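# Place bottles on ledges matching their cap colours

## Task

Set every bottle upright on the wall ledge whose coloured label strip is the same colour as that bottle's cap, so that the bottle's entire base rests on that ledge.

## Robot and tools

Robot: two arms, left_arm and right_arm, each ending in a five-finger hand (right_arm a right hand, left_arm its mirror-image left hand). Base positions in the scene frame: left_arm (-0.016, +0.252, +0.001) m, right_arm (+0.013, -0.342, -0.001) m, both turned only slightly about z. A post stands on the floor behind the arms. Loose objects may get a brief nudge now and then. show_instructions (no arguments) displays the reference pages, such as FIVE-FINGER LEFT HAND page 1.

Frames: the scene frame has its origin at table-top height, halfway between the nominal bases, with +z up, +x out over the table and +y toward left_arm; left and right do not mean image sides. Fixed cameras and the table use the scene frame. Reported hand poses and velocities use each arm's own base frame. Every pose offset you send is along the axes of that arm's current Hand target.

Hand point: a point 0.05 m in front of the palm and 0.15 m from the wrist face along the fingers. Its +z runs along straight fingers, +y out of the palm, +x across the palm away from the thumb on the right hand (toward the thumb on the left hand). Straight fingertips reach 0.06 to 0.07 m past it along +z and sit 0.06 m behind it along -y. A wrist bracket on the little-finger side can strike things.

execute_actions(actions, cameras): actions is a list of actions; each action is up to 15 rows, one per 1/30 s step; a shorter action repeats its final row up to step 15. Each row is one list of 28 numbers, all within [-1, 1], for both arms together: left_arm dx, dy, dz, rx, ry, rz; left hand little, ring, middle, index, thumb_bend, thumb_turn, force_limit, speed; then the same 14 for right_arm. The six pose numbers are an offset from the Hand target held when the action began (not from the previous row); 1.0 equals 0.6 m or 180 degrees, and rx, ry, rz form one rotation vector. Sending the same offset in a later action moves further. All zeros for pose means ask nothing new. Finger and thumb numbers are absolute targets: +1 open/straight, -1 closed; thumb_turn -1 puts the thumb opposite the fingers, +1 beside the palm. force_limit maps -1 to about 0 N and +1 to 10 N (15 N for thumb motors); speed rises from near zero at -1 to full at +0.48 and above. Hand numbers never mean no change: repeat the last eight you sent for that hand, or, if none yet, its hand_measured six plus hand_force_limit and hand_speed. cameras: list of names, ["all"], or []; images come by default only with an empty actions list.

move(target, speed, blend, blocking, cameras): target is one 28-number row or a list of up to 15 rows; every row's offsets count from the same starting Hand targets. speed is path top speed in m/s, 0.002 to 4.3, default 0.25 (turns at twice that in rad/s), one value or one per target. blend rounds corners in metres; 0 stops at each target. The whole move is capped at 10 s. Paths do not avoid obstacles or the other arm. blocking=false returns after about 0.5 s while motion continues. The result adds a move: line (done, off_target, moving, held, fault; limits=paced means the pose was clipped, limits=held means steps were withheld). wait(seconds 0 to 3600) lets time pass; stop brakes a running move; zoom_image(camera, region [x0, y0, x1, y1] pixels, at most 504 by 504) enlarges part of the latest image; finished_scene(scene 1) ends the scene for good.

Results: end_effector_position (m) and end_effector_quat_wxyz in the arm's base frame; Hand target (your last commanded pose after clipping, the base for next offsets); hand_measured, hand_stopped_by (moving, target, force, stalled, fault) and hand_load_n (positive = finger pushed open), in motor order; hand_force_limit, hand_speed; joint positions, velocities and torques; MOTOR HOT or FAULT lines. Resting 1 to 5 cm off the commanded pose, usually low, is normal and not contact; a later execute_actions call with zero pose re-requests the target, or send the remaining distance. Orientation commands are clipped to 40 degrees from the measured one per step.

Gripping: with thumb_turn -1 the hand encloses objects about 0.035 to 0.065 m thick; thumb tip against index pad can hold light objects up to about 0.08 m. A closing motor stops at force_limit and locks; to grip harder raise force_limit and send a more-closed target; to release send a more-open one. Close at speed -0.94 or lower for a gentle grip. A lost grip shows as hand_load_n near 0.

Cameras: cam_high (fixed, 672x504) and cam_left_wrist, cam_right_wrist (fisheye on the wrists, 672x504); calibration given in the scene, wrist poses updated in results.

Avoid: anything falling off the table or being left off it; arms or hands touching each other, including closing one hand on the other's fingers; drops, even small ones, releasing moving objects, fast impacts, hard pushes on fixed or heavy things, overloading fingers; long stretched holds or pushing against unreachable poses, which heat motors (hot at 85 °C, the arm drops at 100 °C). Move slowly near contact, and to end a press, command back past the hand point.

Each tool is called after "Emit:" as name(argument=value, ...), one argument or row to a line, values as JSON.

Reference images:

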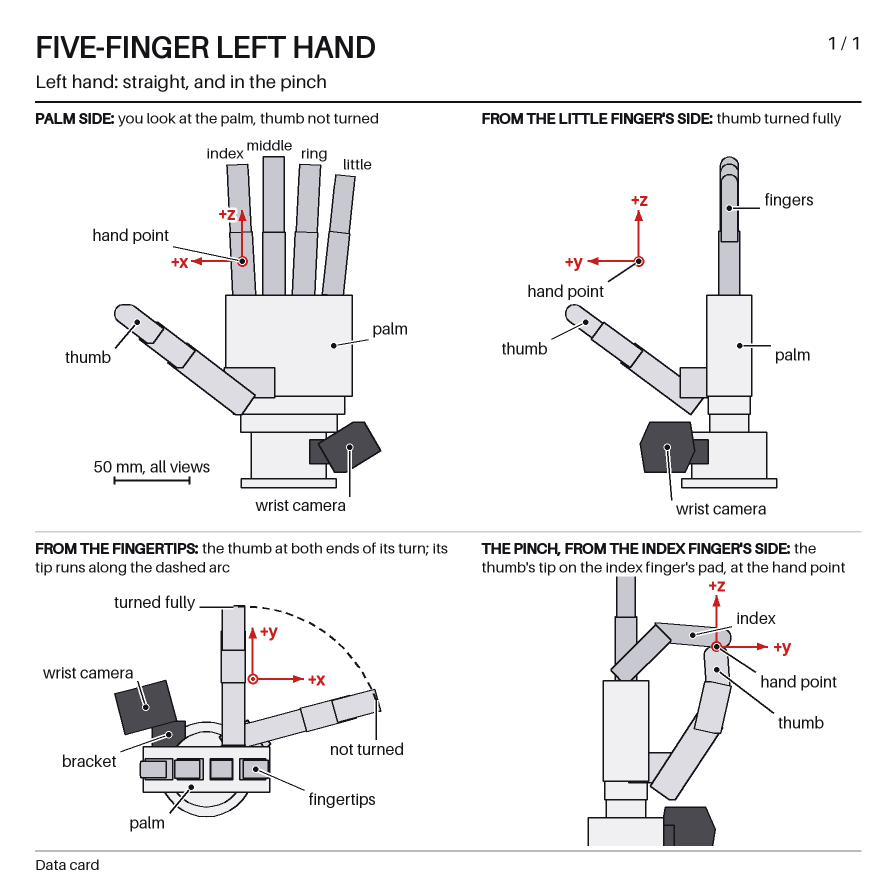

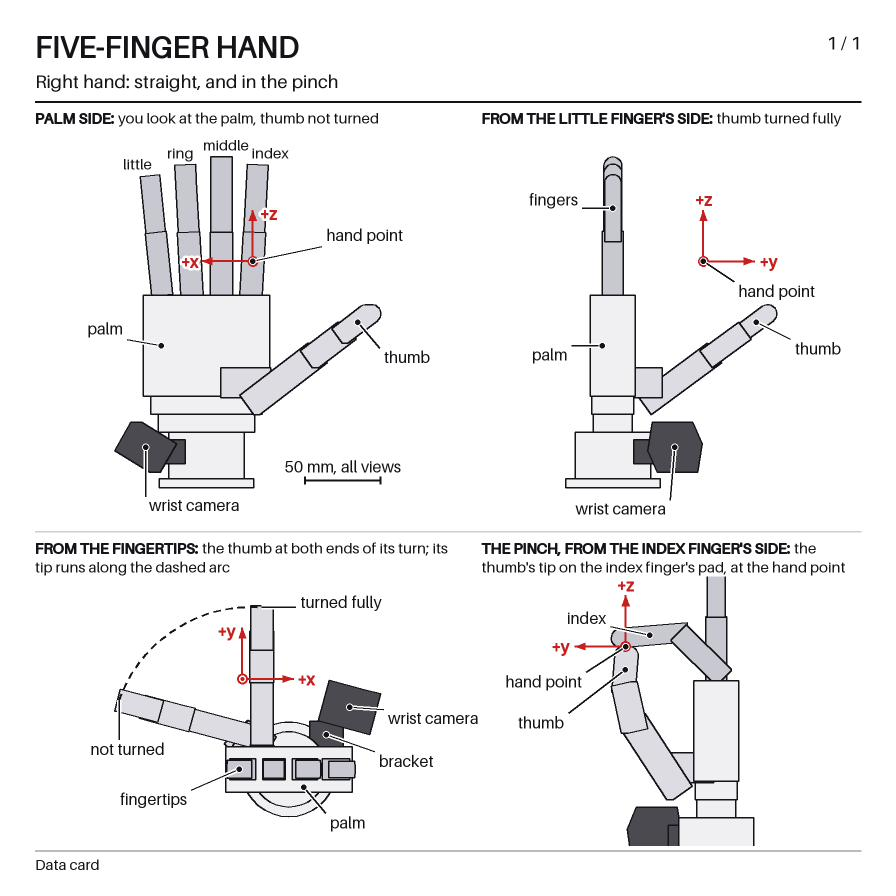

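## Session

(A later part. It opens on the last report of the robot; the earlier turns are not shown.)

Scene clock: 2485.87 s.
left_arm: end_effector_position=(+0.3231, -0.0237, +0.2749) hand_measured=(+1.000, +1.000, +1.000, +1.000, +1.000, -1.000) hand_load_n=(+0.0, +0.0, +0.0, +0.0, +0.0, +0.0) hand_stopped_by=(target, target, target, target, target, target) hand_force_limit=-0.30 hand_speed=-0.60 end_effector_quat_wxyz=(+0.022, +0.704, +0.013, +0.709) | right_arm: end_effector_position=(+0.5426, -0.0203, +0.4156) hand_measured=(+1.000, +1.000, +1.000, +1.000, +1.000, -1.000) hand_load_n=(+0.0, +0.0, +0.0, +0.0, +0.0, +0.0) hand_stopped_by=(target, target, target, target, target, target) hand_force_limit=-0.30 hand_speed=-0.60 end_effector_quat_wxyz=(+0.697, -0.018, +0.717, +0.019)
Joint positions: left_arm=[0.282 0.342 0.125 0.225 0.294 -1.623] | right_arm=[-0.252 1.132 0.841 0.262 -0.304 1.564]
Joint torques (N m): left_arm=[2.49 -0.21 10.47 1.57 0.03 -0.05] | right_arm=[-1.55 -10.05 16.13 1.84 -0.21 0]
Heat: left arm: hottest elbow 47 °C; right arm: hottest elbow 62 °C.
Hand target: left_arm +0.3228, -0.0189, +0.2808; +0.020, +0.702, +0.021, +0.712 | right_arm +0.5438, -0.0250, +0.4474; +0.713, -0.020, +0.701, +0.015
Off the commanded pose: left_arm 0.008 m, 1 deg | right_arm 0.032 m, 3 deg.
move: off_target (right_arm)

Emit:
move(
  target=[
    [0,0,0,0,0,0,1,1,1,1,1,-1,-0.3,-0.6,-0.005,0,-0.2833,0,0,0,1,1,1,1,1,-1,-0.3,-0.6],
  ],
  speed=0.12,
  cameras=["cam_high"],
)

Emit:
zoom_image(
  camera="cam_high",
  region=[450, 90, 620, 250],
)

Scene clock: 2495.40 s.
left_arm: end_effector_position=(+0.3231, -0.0237, +0.2749) hand_measured=(+1.000, +1.000, +1.000, +1.000, +1.000, -1.000) hand_load_n=(+0.0, +0.0, +0.0, +0.0, +0.0, +0.0) hand_stopped_by=(target, target, target, target, target, target) hand_force_limit=-0.30 hand_speed=-0.60 end_effector_quat_wxyz=(+0.022, +0.704, +0.013, +0.709) | right_arm: end_effector_position=(+0.3771, -0.0348, +0.4442) hand_measured=(+1.000, +1.000, +1.000, +1.000, +1.000, -1.000) hand_load_n=(+0.0, +0.0, +0.0, +0.0, +0.0, -0.5) hand_stopped_by=(target, target, target, target, target, target) hand_force_limit=-0.30 hand_speed=-0.60 end_effector_quat_wxyz=(+0.712, -0.021, +0.702, +0.011)
Joint positions: left_arm=[0.282 0.342 0.125 0.225 0.294 -1.623] | right_arm=[-0.508 0.635 0.637 0.015 -0.553 1.564]
Joint torques (N m): left_arm=[1.96 0.21 10.47 1.54 0.03 -0.03] | right_arm=[-1.55 -2.9 12.23 1.74 -0.19 0.06]
Heat: left arm: hottest elbow 47 °C; right arm: hottest elbow 66 °C.
Hand target: left_arm +0.3228, -0.0189, +0.2808; +0.020, +0.702, +0.021, +0.712 | right_arm +0.3740, -0.0335, +0.4475; +0.713, -0.020, +0.701, +0.015
Off the commanded pose: left_arm 0.008 m, 1 deg | right_arm 0.005 m, 1 deg.
move: done

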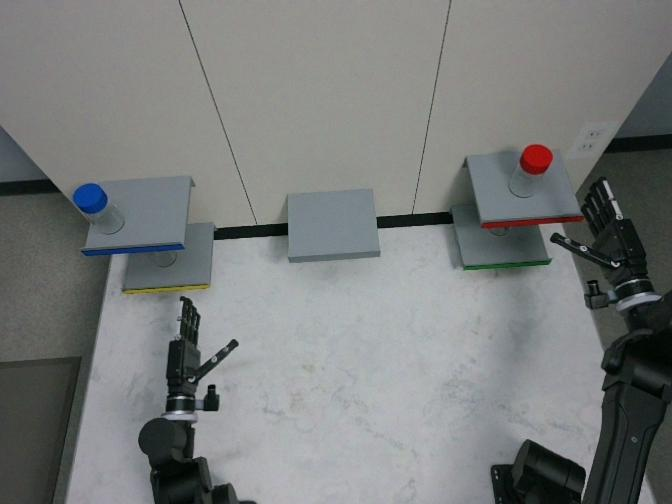

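Scaled by 2.965 from the camera's image (finer frame: 960x720).

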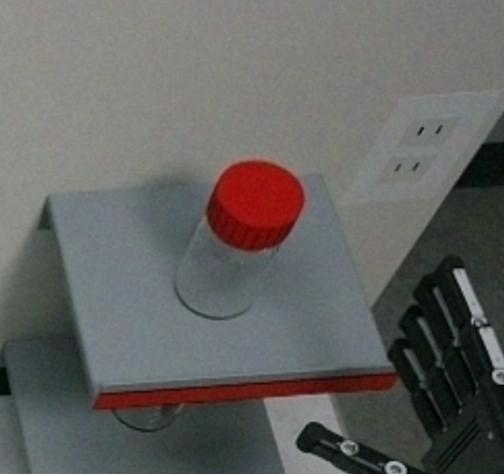

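Emit:
finished_scene(
)

The scene is finished: the task was done.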